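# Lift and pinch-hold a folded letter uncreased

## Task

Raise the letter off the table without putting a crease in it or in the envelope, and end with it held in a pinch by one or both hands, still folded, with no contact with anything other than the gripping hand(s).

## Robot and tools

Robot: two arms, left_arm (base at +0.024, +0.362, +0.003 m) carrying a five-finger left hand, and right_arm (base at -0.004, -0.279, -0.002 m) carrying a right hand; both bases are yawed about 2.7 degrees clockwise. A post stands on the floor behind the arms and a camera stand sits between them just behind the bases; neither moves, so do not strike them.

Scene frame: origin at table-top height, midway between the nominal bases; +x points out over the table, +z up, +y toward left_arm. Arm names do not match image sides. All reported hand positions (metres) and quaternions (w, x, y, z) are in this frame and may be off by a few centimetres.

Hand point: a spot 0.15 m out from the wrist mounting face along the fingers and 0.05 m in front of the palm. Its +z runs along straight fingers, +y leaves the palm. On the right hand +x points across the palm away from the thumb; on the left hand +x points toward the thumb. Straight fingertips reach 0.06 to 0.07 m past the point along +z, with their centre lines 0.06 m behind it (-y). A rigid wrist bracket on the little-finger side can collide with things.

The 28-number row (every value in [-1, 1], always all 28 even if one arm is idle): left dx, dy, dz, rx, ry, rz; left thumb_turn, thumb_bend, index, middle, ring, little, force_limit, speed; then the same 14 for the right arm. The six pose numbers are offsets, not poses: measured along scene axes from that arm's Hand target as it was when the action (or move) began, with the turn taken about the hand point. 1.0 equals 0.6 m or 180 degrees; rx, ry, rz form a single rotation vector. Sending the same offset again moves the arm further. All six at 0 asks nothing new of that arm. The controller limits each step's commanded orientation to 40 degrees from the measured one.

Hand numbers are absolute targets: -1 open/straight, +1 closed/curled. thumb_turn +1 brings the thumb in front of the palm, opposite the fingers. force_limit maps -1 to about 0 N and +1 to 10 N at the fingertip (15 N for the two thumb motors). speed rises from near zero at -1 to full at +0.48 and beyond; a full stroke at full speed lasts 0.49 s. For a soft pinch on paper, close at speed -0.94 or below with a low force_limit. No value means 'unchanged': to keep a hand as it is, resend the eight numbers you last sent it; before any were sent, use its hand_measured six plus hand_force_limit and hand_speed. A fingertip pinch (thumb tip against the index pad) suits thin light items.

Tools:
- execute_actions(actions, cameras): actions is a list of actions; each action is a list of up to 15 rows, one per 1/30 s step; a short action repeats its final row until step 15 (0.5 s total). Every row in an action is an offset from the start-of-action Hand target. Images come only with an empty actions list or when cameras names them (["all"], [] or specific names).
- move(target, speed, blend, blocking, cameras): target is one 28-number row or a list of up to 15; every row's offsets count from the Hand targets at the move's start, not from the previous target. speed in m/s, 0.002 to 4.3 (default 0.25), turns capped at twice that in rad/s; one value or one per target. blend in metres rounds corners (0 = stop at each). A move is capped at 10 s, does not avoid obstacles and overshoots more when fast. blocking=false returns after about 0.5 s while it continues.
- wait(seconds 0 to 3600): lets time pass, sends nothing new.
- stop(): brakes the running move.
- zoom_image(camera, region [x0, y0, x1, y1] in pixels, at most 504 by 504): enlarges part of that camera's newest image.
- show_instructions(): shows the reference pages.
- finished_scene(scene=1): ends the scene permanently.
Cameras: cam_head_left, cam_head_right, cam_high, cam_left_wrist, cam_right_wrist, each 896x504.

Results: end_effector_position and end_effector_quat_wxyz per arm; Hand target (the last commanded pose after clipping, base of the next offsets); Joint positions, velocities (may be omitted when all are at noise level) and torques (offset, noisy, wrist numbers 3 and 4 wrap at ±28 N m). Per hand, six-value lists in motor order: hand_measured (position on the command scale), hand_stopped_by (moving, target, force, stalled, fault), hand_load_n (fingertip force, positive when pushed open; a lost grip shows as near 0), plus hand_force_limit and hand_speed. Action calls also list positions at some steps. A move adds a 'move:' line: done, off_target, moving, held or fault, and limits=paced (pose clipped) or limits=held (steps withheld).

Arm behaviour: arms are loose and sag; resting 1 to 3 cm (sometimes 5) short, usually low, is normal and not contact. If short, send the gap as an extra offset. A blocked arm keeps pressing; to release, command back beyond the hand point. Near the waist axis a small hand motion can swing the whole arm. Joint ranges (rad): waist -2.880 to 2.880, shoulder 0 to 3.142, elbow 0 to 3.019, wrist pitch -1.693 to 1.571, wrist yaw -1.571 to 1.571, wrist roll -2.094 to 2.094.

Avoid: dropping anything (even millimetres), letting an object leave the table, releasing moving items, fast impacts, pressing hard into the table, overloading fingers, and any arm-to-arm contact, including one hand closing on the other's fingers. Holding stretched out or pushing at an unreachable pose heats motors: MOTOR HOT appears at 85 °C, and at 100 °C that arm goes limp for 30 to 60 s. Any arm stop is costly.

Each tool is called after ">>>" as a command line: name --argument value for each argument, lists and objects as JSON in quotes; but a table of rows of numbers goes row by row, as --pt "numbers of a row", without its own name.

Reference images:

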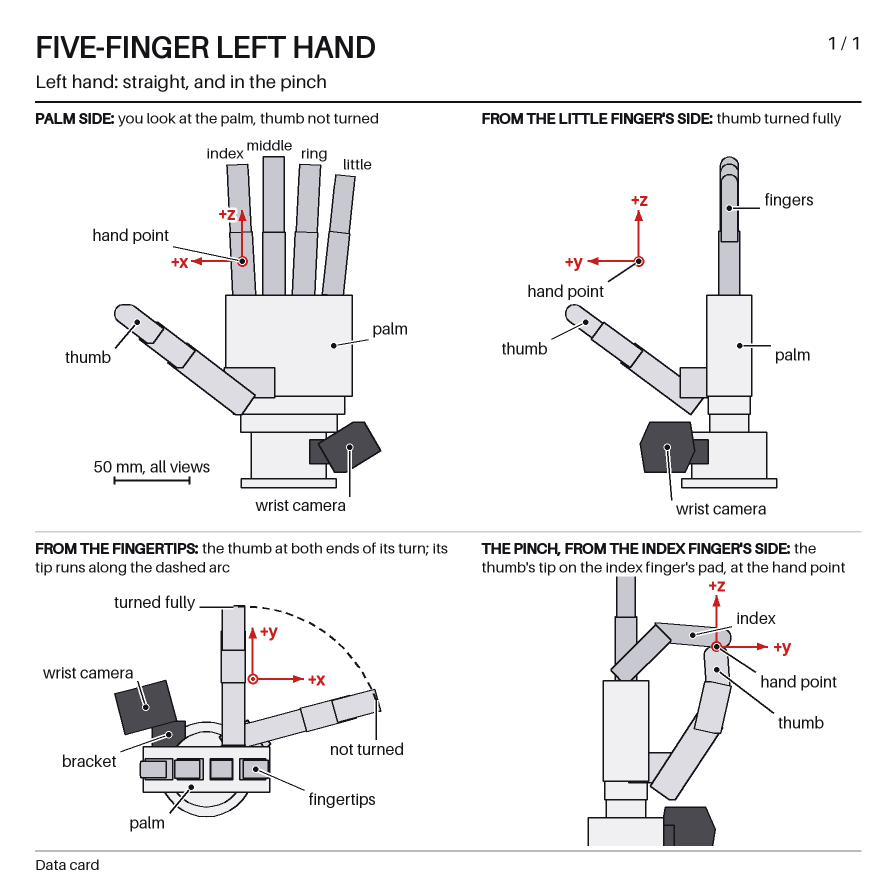

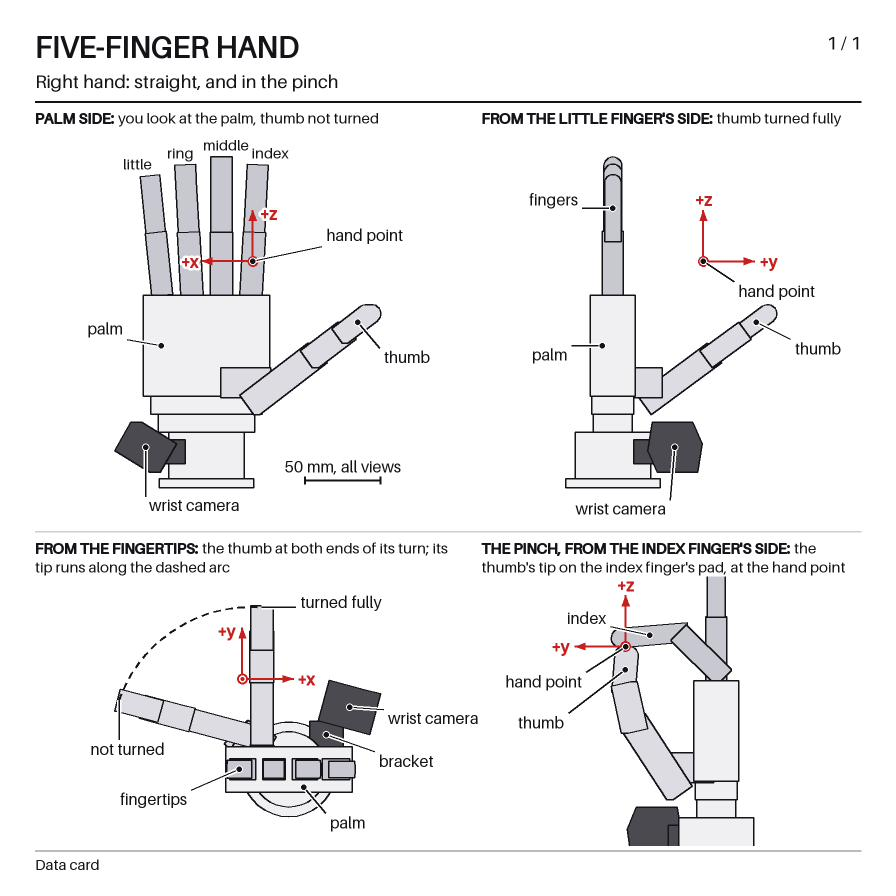

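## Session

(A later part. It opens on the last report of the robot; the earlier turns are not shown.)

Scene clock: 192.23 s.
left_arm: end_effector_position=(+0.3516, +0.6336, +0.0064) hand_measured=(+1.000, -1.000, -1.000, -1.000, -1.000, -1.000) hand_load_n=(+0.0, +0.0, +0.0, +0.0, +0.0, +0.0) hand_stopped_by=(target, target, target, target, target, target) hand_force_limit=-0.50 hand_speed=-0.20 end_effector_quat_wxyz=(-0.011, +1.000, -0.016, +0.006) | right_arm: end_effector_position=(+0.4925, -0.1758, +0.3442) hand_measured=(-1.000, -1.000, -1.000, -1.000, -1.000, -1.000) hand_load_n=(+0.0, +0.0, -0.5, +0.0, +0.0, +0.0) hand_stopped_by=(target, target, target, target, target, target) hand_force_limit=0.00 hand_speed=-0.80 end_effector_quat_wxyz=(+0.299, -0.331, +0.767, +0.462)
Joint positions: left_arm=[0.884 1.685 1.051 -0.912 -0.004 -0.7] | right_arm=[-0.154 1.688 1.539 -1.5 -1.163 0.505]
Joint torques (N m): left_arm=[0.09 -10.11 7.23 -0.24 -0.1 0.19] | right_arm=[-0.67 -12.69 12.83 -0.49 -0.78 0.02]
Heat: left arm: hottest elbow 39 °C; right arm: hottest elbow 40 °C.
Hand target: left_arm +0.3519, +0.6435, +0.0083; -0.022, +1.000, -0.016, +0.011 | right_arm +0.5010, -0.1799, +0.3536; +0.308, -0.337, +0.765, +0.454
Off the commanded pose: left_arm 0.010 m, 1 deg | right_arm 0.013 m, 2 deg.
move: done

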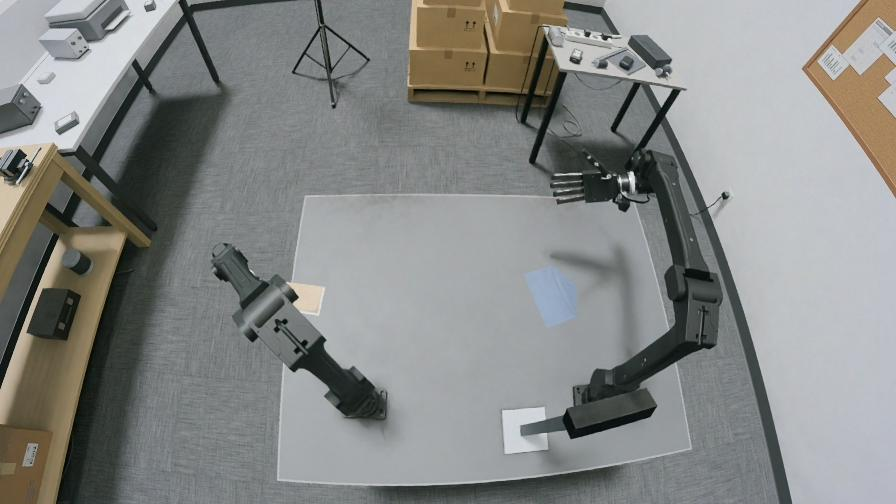

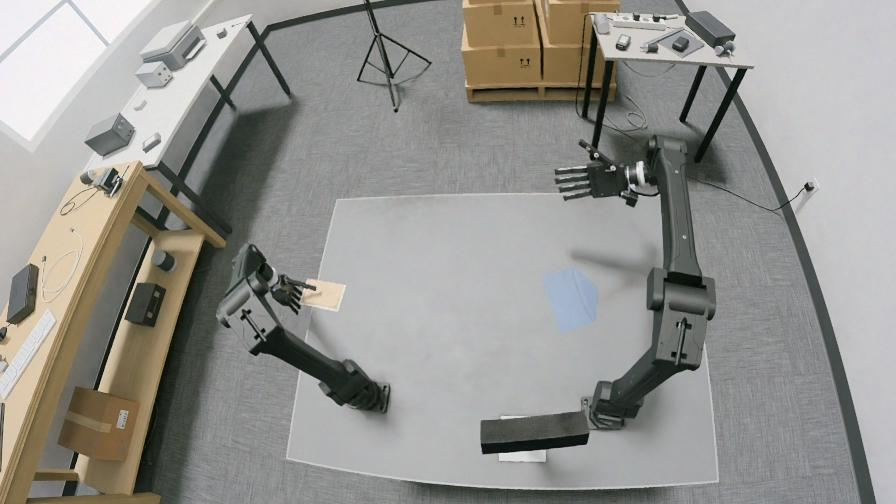

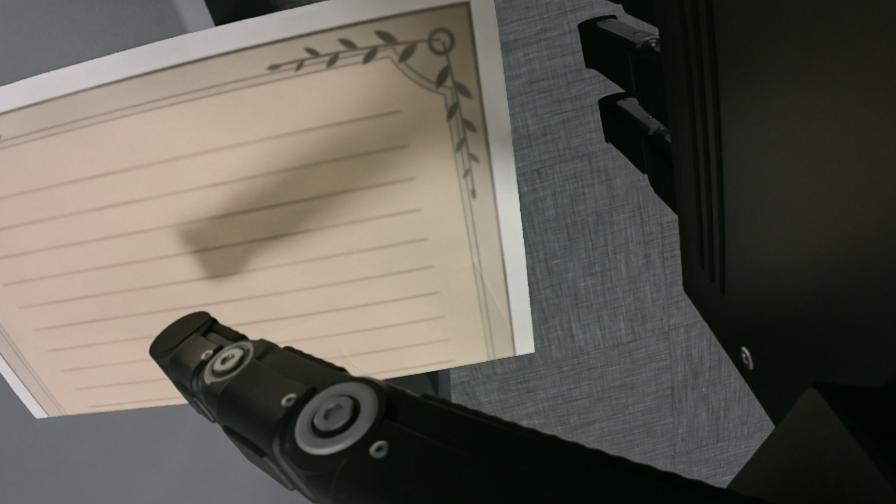

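>>> move --target '[0,0,0,0,0,0,1,-1,-0.2,-0.2,-1,-1,-0.8,-0.6,0,0,0,0,0,0,-1,-1,-1,-1,-1,-1,0,-0.8]' --cameras '["cam_head_right","cam_left_wrist"]'

>>> zoom_image --camera "cam_head_right" --region '[240, 230, 370, 340]'

Scene clock: 196.53 s.
left_arm: end_effector_position=(+0.3516, +0.6336, +0.0064) hand_measured=(+1.000, -1.000, -0.200, -0.200, -1.000, -1.000) hand_load_n=(+0.0, +0.0, +0.0, +0.5, +0.0, +0.0) hand_stopped_by=(target, target, target, target, target, target) hand_force_limit=-0.80 hand_speed=-0.60 end_effector_quat_wxyz=(-0.011, +1.000, -0.016, +0.006) | right_arm: end_effector_position=(+0.4925, -0.1758, +0.3442) hand_measured=(-1.000, -1.000, -1.000, -1.000, -1.000, -1.000) hand_load_n=(+0.0, +0.0, +0.0, +0.0, +0.0, +0.0) hand_stopped_by=(target, target, target, target, target, target) hand_force_limit=0.00 hand_speed=-0.80 end_effector_quat_wxyz=(+0.299, -0.331, +0.767, +0.462)
Joint positions: left_arm=[0.884 1.685 1.051 -0.912 -0.004 -0.7] | right_arm=[-0.154 1.688 1.539 -1.5 -1.163 0.505]
Joint torques (N m): left_arm=[0.15 -10.11 7.23 -0.24 -0.08 0.19] | right_arm=[-0.67 -12.69 12.82 -0.49 -0.78 0.02]
Heat: left arm: hottest elbow 39 °C; right arm: hottest elbow 40 °C.
Hand target: left_arm +0.3519, +0.6435, +0.0083; -0.022, +1.000, -0.016, +0.011 | right_arm +0.5010, -0.1799, +0.3536; +0.308, -0.337, +0.765, +0.454
Off the commanded pose: left_arm 0.010 m, 1 deg | right_arm 0.013 m, 2 deg.
move: done

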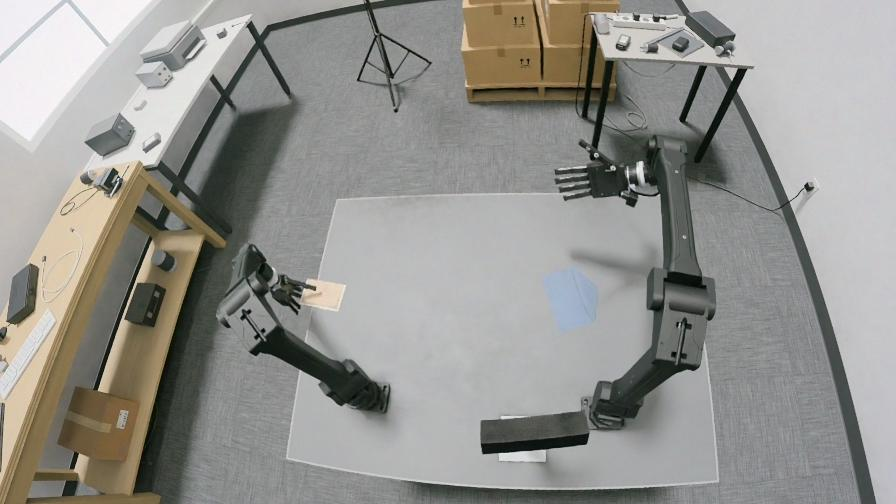

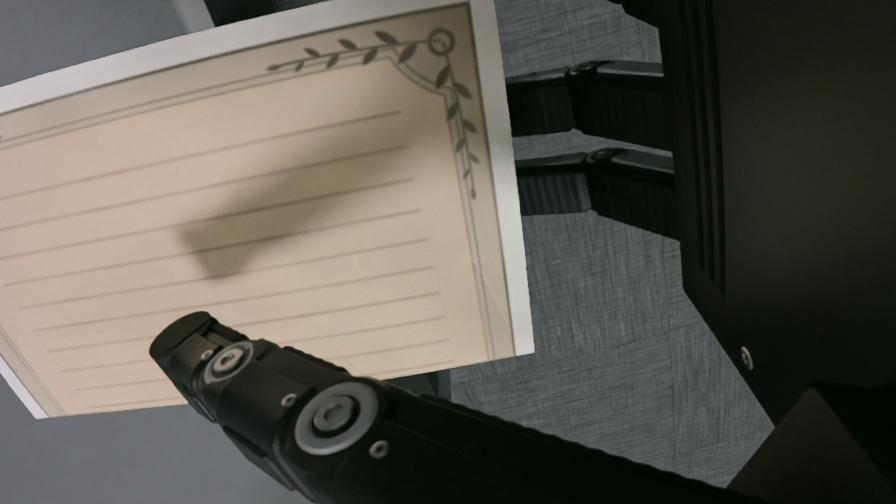

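Scaled by 3.877 from the camera's image (finer frame: 1280x720).

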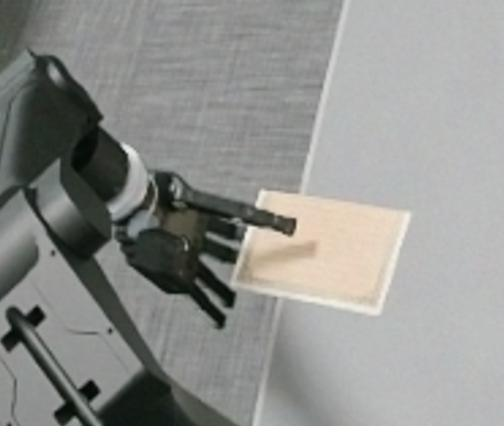

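>>> move --target '[0,0,0,0,0,0,1,-0.3,0.1,0.1,-1,-1,-0.8,-0.8,0,0,0,0,0,0,-1,-1,-1,-1,-1,-1,0,-0.8]' --cameras '["cam_head_right","cam_left_wrist"]'

>>> zoom_image --camera "cam_head_right" --region '[240, 230, 370, 340]'

Scene clock: 201.90 s.
left_arm: end_effector_position=(+0.3516, +0.6336, +0.0064) hand_measured=(+1.000, -0.300, +0.100, +0.100, -1.000, -1.000) hand_load_n=(+0.0, +0.0, +0.0, +0.0, +0.0, +0.0) hand_stopped_by=(target, target, target, target, target, target) hand_force_limit=-0.80 hand_speed=-0.80 end_effector_quat_wxyz=(-0.011, +1.000, -0.016, +0.006) | right_arm: end_effector_position=(+0.4925, -0.1758, +0.3442) hand_measured=(-1.000, -1.000, -1.000, -1.000, -1.000, -1.000) hand_load_n=(+0.0, +0.0, +0.0, +0.0, +0.0, +0.0) hand_stopped_by=(target, target, target, target, target, target) hand_force_limit=0.00 hand_speed=-0.80 end_effector_quat_wxyz=(+0.299, -0.331, +0.767, +0.462)
Joint positions: left_arm=[0.884 1.685 1.051 -0.912 -0.004 -0.7] | right_arm=[-0.154 1.688 1.539 -1.5 -1.163 0.505]
Joint torques (N m): left_arm=[0.15 -10.11 7.23 -0.24 -0.08 0.19] | right_arm=[-0.62 -12.63 12.82 -0.49 -0.78 0.02]
Heat: left arm: hottest elbow 39 °C; right arm: hottest elbow 40 °C.
Hand target: left_arm +0.3519, +0.6435, +0.0083; -0.022, +1.000, -0.016, +0.011 | right_arm +0.5010, -0.1799, +0.3536; +0.308, -0.337, +0.765, +0.454
Off the commanded pose: left_arm 0.010 m, 1 deg | right_arm 0.013 m, 2 deg.
move: done

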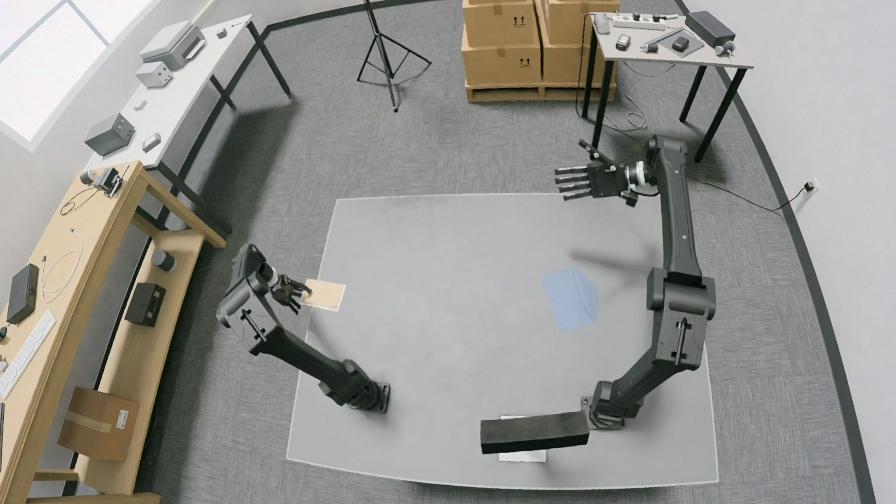

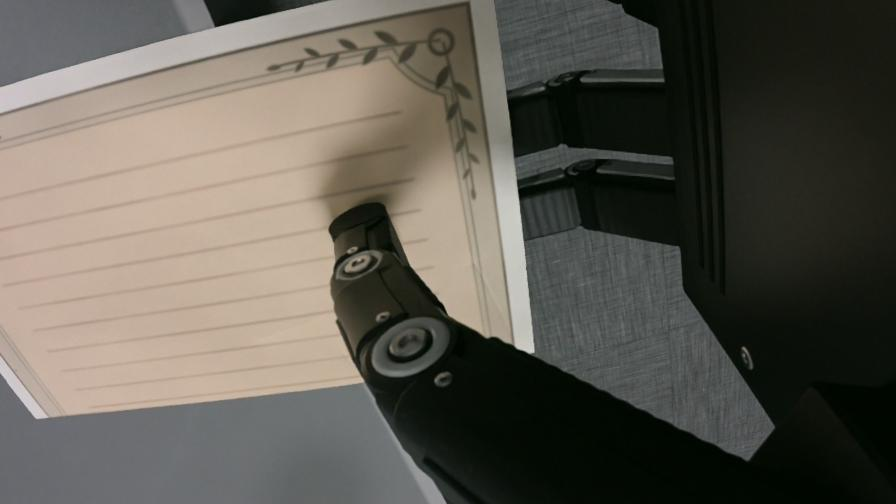

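Scaled by 3.877 from the camera's image (finer frame: 1280x720).

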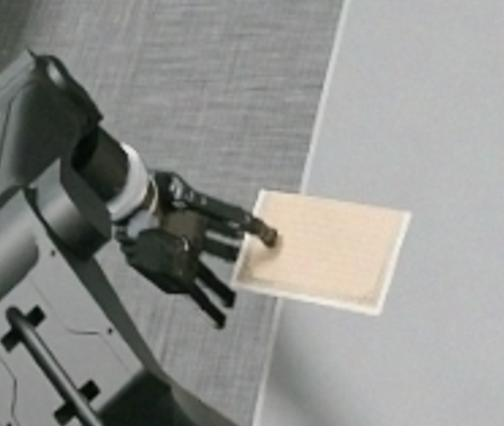

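>>> move --target '[0,0,0,0,0,0,1,-0.15,0.2,0.2,-1,-1,-0.85,-0.85,0,0,0,0,0,0,-1,-1,-1,-1,-1,-1,0,-0.8]' --cameras '["cam_head_right","cam_left_wrist"]'

>>> zoom_image --camera "cam_head_right" --region '[240, 230, 370, 340]'

Scene clock: 204.57 s.
left_arm: end_effector_position=(+0.3516, +0.6336, +0.0064) hand_measured=(+1.000, -0.150, +0.200, +0.200, -1.000, -1.000) hand_load_n=(+0.0, +0.0, +0.0, +0.0, +0.0, +0.0) hand_stopped_by=(target, target, target, target, target, target) hand_force_limit=-0.85 hand_speed=-0.85 end_effector_quat_wxyz=(-0.011, +1.000, -0.016, +0.006) | right_arm: end_effector_position=(+0.4925, -0.1758, +0.3442) hand_measured=(-1.000, -1.000, -1.000, -1.000, -1.000, -1.000) hand_load_n=(+0.0, -0.5, +0.0, +0.0, +0.0, +0.0) hand_stopped_by=(target, target, target, target, target, target) hand_force_limit=0.00 hand_speed=-0.80 end_effector_quat_wxyz=(+0.299, -0.331, +0.767, +0.462)
Joint positions: left_arm=[0.884 1.685 1.051 -0.912 -0.004 -0.7] | right_arm=[-0.154 1.688 1.539 -1.5 -1.163 0.505]
Joint torques (N m): left_arm=[0.15 -10.11 7.23 -0.24 -0.08 0.19] | right_arm=[-0.62 -12.75 12.81 -0.49 -0.78 0.02]
Heat: left arm: hottest elbow 39 °C; right arm: hottest elbow 40 °C.
Hand target: left_arm +0.3519, +0.6435, +0.0083; -0.022, +1.000, -0.016, +0.011 | right_arm +0.5010, -0.1799, +0.3536; +0.308, -0.337, +0.765, +0.454
Off the commanded pose: left_arm 0.010 m, 1 deg | right_arm 0.013 m, 2 deg.
move: done

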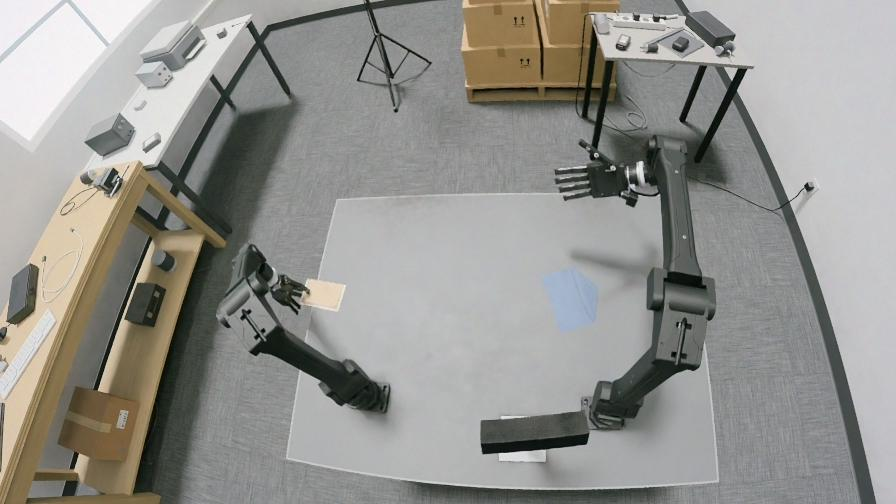

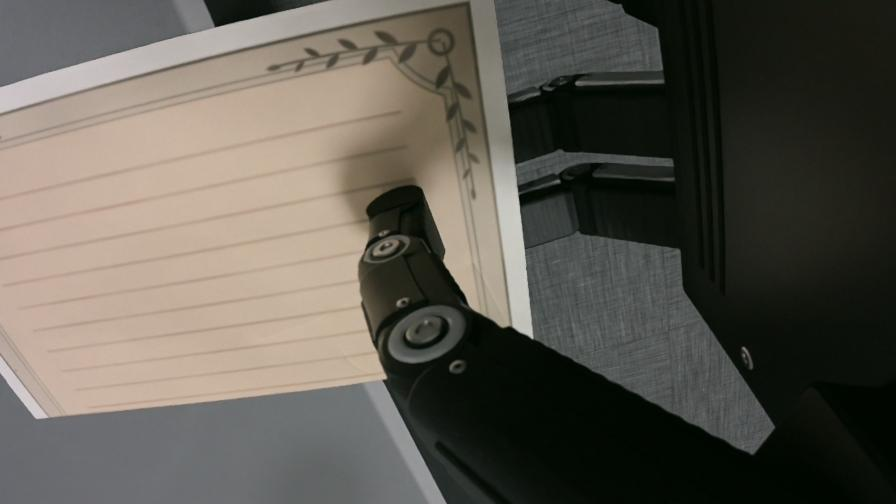

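Scaled by 3.877 from the camera's image (finer frame: 1280x720).

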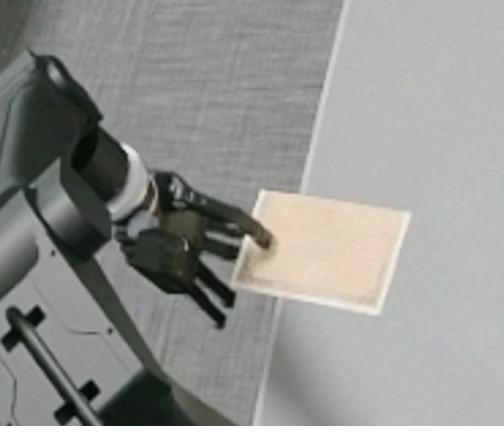

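>>> move --target '[0,0,0,0,0,0,1,-0.1,0.27,0.27,-1,-1,-0.85,-0.88,0,0,0,0,0,0,-1,-1,-1,-1,-1,-1,0,-0.8]' --cameras '["cam_head_right","cam_left_wrist"]'

>>> zoom_image --camera "cam_left_wrist" --region '[200, 0, 620, 380]'

Scene clock: 207.13 s.
left_arm: end_effector_position=(+0.3516, +0.6336, +0.0064) hand_measured=(+1.000, -0.100, +0.232, +0.230, -1.000, -1.000) hand_load_n=(+0.5, +0.5, +1.5, +4.0, +0.0, +0.0) hand_stopped_by=(target, target, force, force, target, target) hand_force_limit=-0.85 hand_speed=-0.88 end_effector_quat_wxyz=(-0.011, +1.000, -0.016, +0.006) | right_arm: end_effector_position=(+0.4925, -0.1758, +0.3442) hand_measured=(-1.000, -1.000, -1.000, -1.000, -1.000, -1.000) hand_load_n=(+0.0, +0.0, +0.0, +0.0, +0.0, -0.5) hand_stopped_by=(target, target, target, target, target, target) hand_force_limit=0.00 hand_speed=-0.80 end_effector_quat_wxyz=(+0.299, -0.331, +0.767, +0.462)
Joint positions: left_arm=[0.884 1.685 1.051 -0.912 -0.004 -0.7] | right_arm=[-0.154 1.688 1.539 -1.5 -1.163 0.505]
Joint torques (N m): left_arm=[0.15 -10.11 7.23 -0.25 -0.08 0.19] | right_arm=[-0.62 -12.69 12.82 -0.5 -0.78 0.02]
Heat: left arm: hottest elbow 39 °C; right arm: hottest elbow 40 °C.
Hand target: left_arm +0.3519, +0.6435, +0.0083; -0.022, +1.000, -0.016, +0.011 | right_arm +0.5010, -0.1799, +0.3536; +0.308, -0.337, +0.765, +0.454
Off the commanded pose: left_arm 0.010 m, 1 deg | right_arm 0.013 m, 2 deg.
move: done

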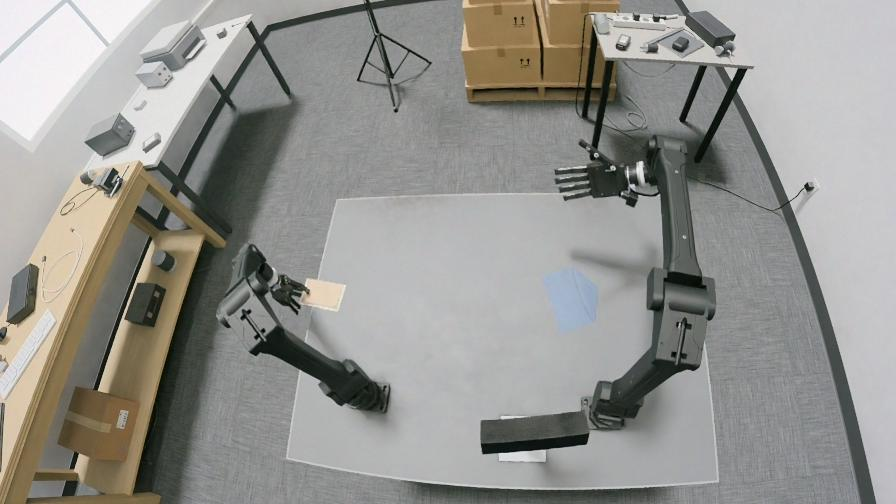

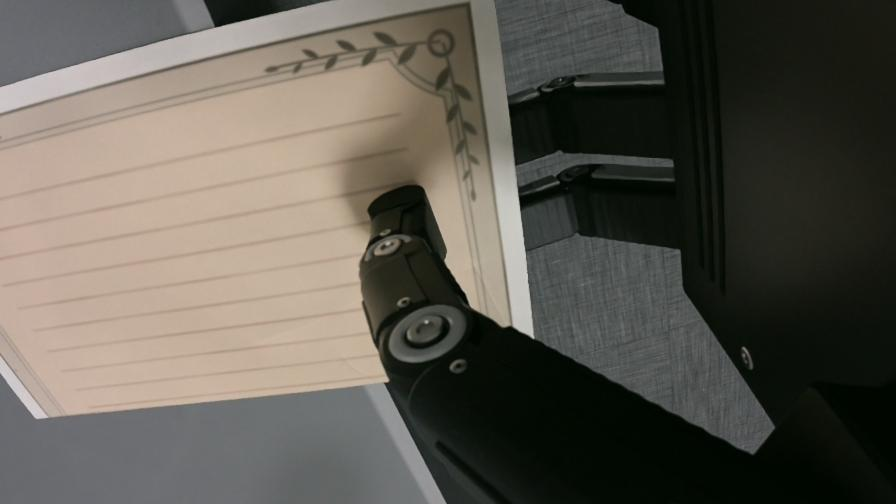

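Scaled by 1.200 from the camera's image (finer frame: 1280x720).

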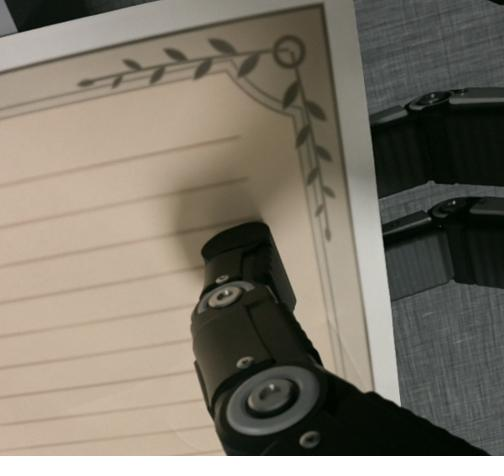

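>>> move --target '[0,0,0.07,0,0,0,1,-0.1,0.27,0.27,-1,-1,-0.85,-0.88,0,0,0,0,0,0,-1,-1,-1,-1,-1,-1,0,-0.8]' --speed 0.06 --cameras '["cam_head_right","cam_left_wrist"]'

>>> zoom_image --camera "cam_head_right" --region '[230, 220, 370, 340]'

Scene clock: 211.93 s.
left_arm: end_effector_position=(+0.3421, +0.6231, +0.0292) hand_measured=(+1.000, -0.100, +0.232, +0.230, -1.000, -1.000) hand_load_n=(+0.0, +0.5, +1.5, +4.5, +0.0, +0.0) hand_stopped_by=(target, target, force, force, target, target) hand_force_limit=-0.85 hand_speed=-0.88 end_effector_quat_wxyz=(+0.002, +1.000, -0.016, -0.005) | right_arm: end_effector_position=(+0.4925, -0.1758, +0.3442) hand_measured=(-1.000, -1.000, -1.000, -1.000, -1.000, -1.000) hand_load_n=(+0.0, +0.0, +0.0, +0.0, +0.0, +0.0) hand_stopped_by=(target, target, target, target, target, target) hand_force_limit=0.00 hand_speed=-0.80 end_effector_quat_wxyz=(+0.299, -0.331, +0.767, +0.462)
Joint positions: left_arm=[0.884 1.639 1.06 -1.001 -0.004 -0.7] | right_arm=[-0.154 1.688 1.539 -1.5 -1.163 0.505]
Joint torques (N m): left_arm=[0.09 -11.11 10.73 -1.22 -0.09 0.19] | right_arm=[-0.62 -12.69 12.81 -0.5 -0.78 0.02]
Heat: left arm: hottest elbow 39 °C; right arm: hottest elbow 40 °C.
Hand target: left_arm +0.3519, +0.6435, +0.0503; -0.022, +1.000, -0.016, +0.011 | right_arm +0.5010, -0.1799, +0.3536; +0.308, -0.337, +0.765, +0.454
Off the commanded pose: left_arm 0.031 m, 3 deg | right_arm 0.013 m, 2 deg.
move: off_target (left_arm)

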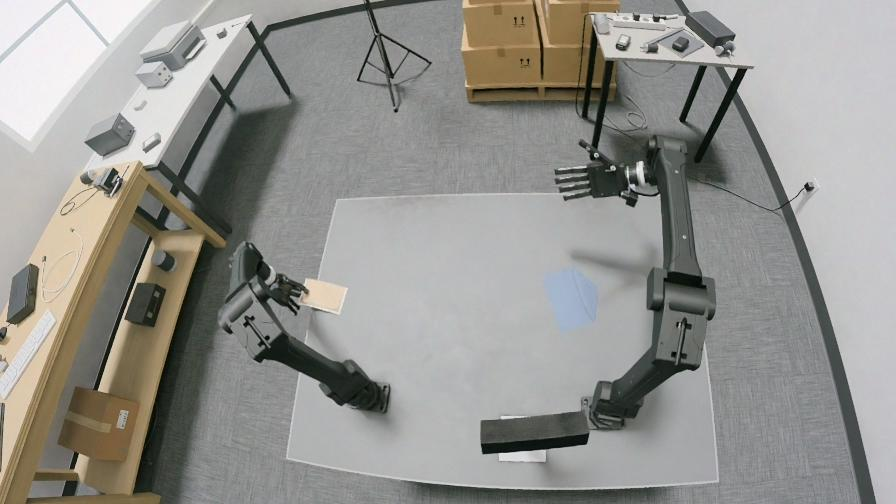

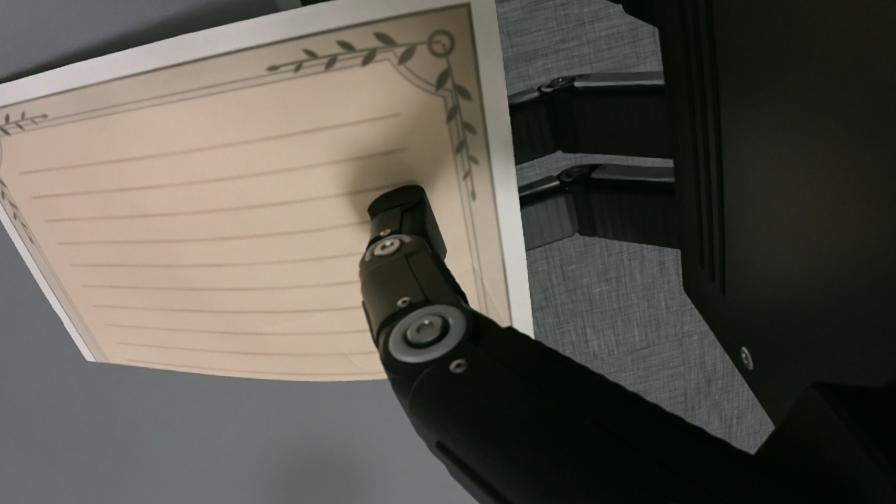

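Scaled by 3.600 from the camera's image (finer frame: 1280x720).

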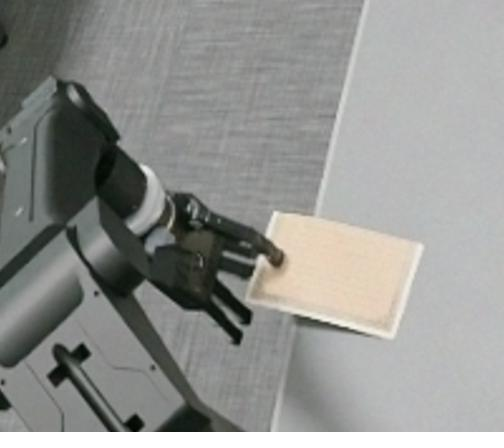

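>>> move --target '[0,0.01,0.2,0,0,0,1,-0.1,0.27,0.27,-1,-1,-0.85,-0.88,0,0,0,0,0,0,-1,-1,-1,-1,-1,-1,0,-0.8]' --speed 0.08 --cameras '["cam_head_right","cam_head_left","cam_high","cam_left_wrist"]'

>>> zoom_image --camera "cam_head_right" --region '[210, 190, 370, 330]'

Scene clock: 216.33 s.
left_arm: end_effector_position=(+0.3464, +0.6319, +0.1461) hand_measured=(+1.000, -0.100, +0.232, +0.230, -1.000, -1.000) hand_load_n=(+0.0, +0.5, +1.5, +4.0, +0.0, +0.0) hand_stopped_by=(target, target, force, force, target, target) hand_force_limit=-0.85 hand_speed=-0.88 end_effector_quat_wxyz=(+0.003, +1.000, -0.016, -0.006) | right_arm: end_effector_position=(+0.4925, -0.1758, +0.3442) hand_measured=(-1.000, -1.000, -1.000, -1.000, -1.000, -1.000) hand_load_n=(+0.0, -0.5, +0.0, +0.0, +0.0, +0.0) hand_stopped_by=(target, target, target, target, target, target) hand_force_limit=0.00 hand_speed=-0.80 end_effector_quat_wxyz=(+0.299, -0.331, +0.767, +0.462)
Joint positions: left_arm=[0.89 1.536 1.272 -1.319 -0.004 -0.694] | right_arm=[-0.154 1.688 1.539 -1.5 -1.163 0.505]
Joint torques (N m): left_arm=[0.26 -10.64 12.31 -1.22 -0.08 0.21] | right_arm=[-0.67 -12.69 12.82 -0.49 -0.78 0.01]
Heat: left arm: hottest elbow 39 °C; right arm: hottest elbow 40 °C.
Hand target: left_arm +0.3519, +0.6495, +0.1703; -0.022, +1.000, -0.016, +0.011 | right_arm +0.5010, -0.1799, +0.3536; +0.308, -0.337, +0.765, +0.454
Off the commanded pose: left_arm 0.030 m, 3 deg | right_arm 0.013 m, 2 deg.
move: off_target (left_arm)
Images, in order (width x height): cam_head_left 896x504, cam_head_right 896x504, cam_high 896x504, cam_left_wrist 896x504.

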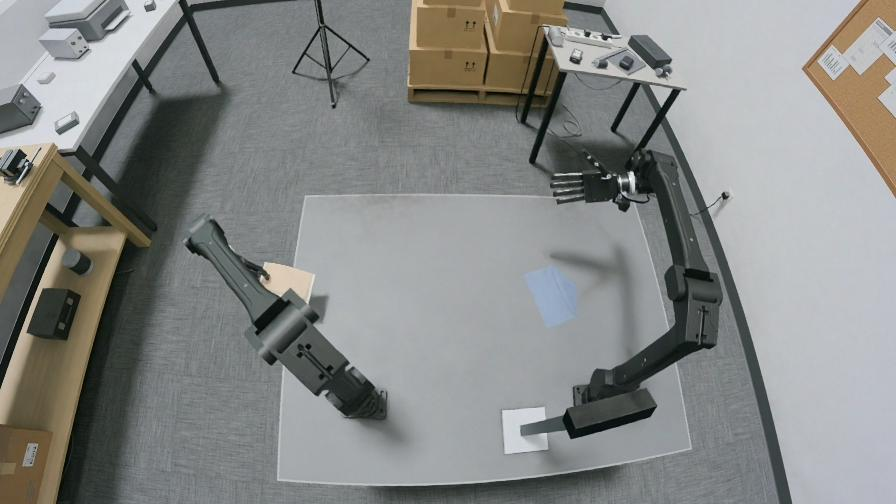

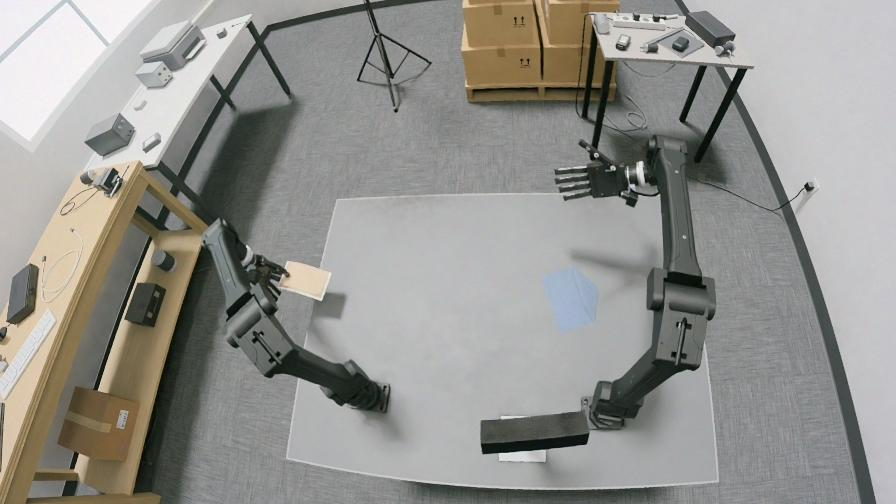

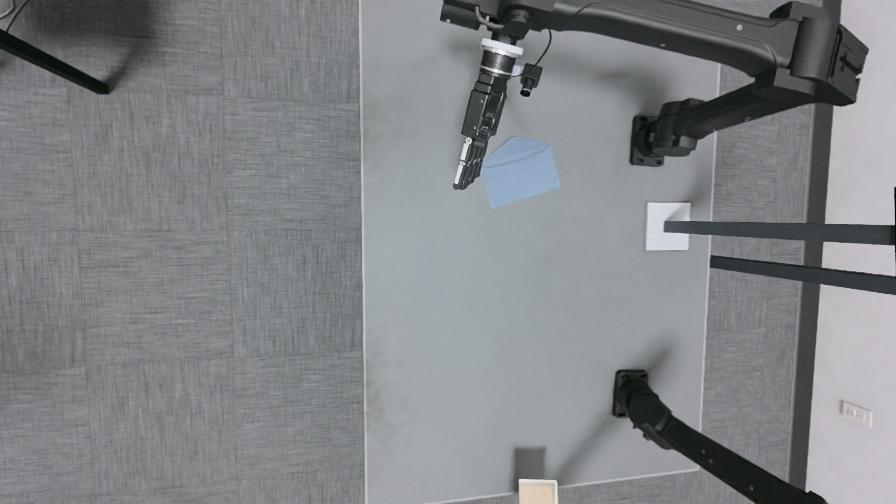

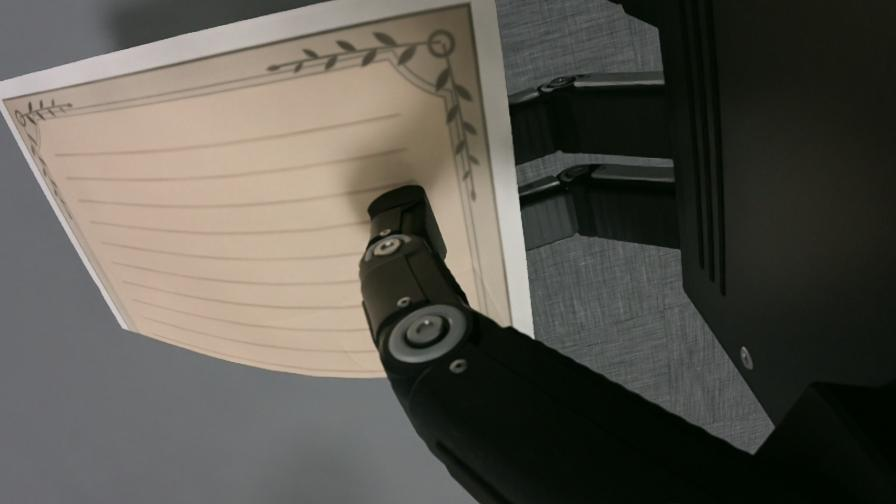

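Scaled by 3.150 from the camera's image (finer frame: 1280x720).

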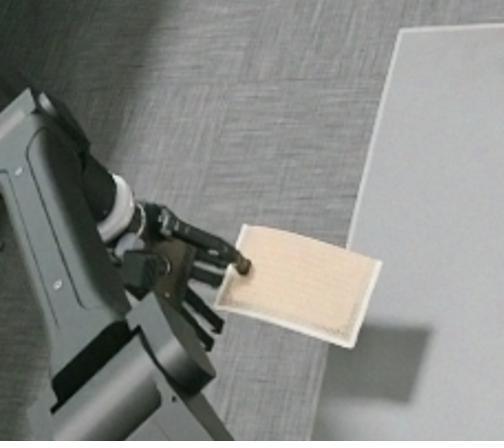

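>>> wait --seconds 1 --cameras '["cam_head_right","cam_left_wrist"]'

Scene clock: 218.87 s.
left_arm: end_effector_position=(+0.3464, +0.6319, +0.1461) hand_measured=(+1.000, -0.100, +0.232, +0.230, -1.000, -1.000) hand_load_n=(+0.0, +0.5, +1.5, +4.0, +0.0, +0.0) hand_stopped_by=(target, target, force, force, target, target) hand_force_limit=-0.85 hand_speed=-0.88 end_effector_quat_wxyz=(+0.003, +1.000, -0.016, -0.006) | right_arm: end_effector_position=(+0.4925, -0.1758, +0.3442) hand_measured=(-1.000, -1.000, -1.000, -1.000, -1.000, -1.000) hand_load_n=(+0.0, +0.0, +0.0, +0.0, +0.0, +0.0) hand_stopped_by=(target, target, target, target, target, target) hand_force_limit=0.00 hand_speed=-0.80 end_effector_quat_wxyz=(+0.299, -0.331, +0.767, +0.462)
Joint positions: left_arm=[0.89 1.536 1.272 -1.319 -0.004 -0.694] | right_arm=[-0.154 1.688 1.539 -1.5 -1.163 0.505]
Joint torques (N m): left_arm=[0.32 -10.64 12.33 -1.22 -0.08 0.21] | right_arm=[-0.56 -12.63 12.79 -0.5 -0.78 0.01]
Heat: left arm: hottest elbow 39 °C; right arm: hottest elbow 40 °C.
Hand target: left_arm +0.3519, +0.6495, +0.1703; -0.022, +1.000, -0.016, +0.011 | right_arm +0.5010, -0.1799, +0.3536; +0.308, -0.337, +0.765, +0.454
Off the commanded pose: left_arm 0.030 m, 3 deg | right_arm 0.013 m, 2 deg.
wait: 1.00 s; at rest from the start

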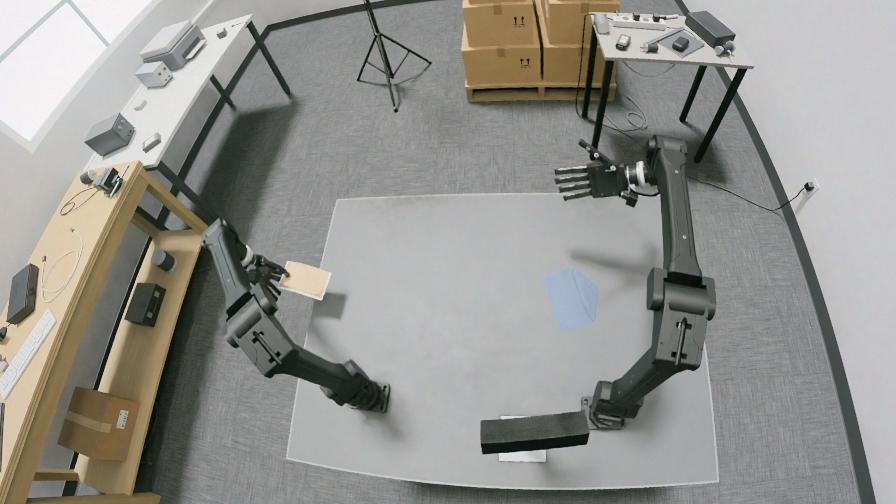

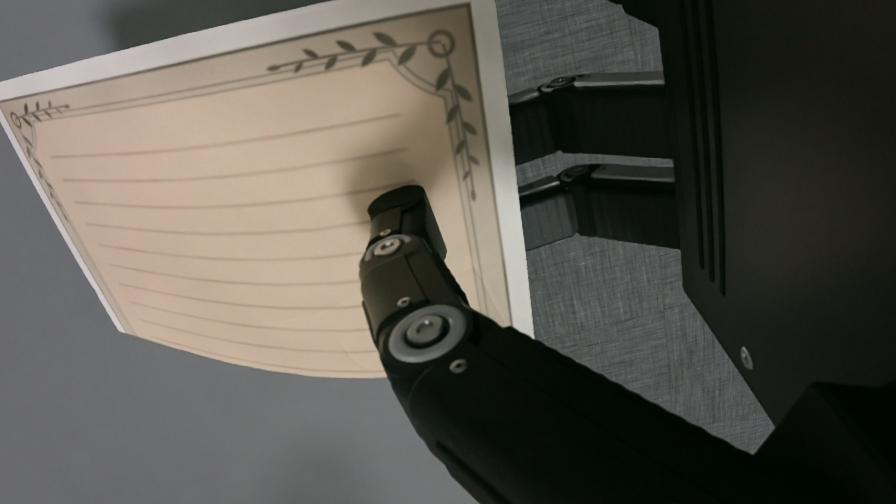

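>>> finished_scene

The scene is finished: the task was done.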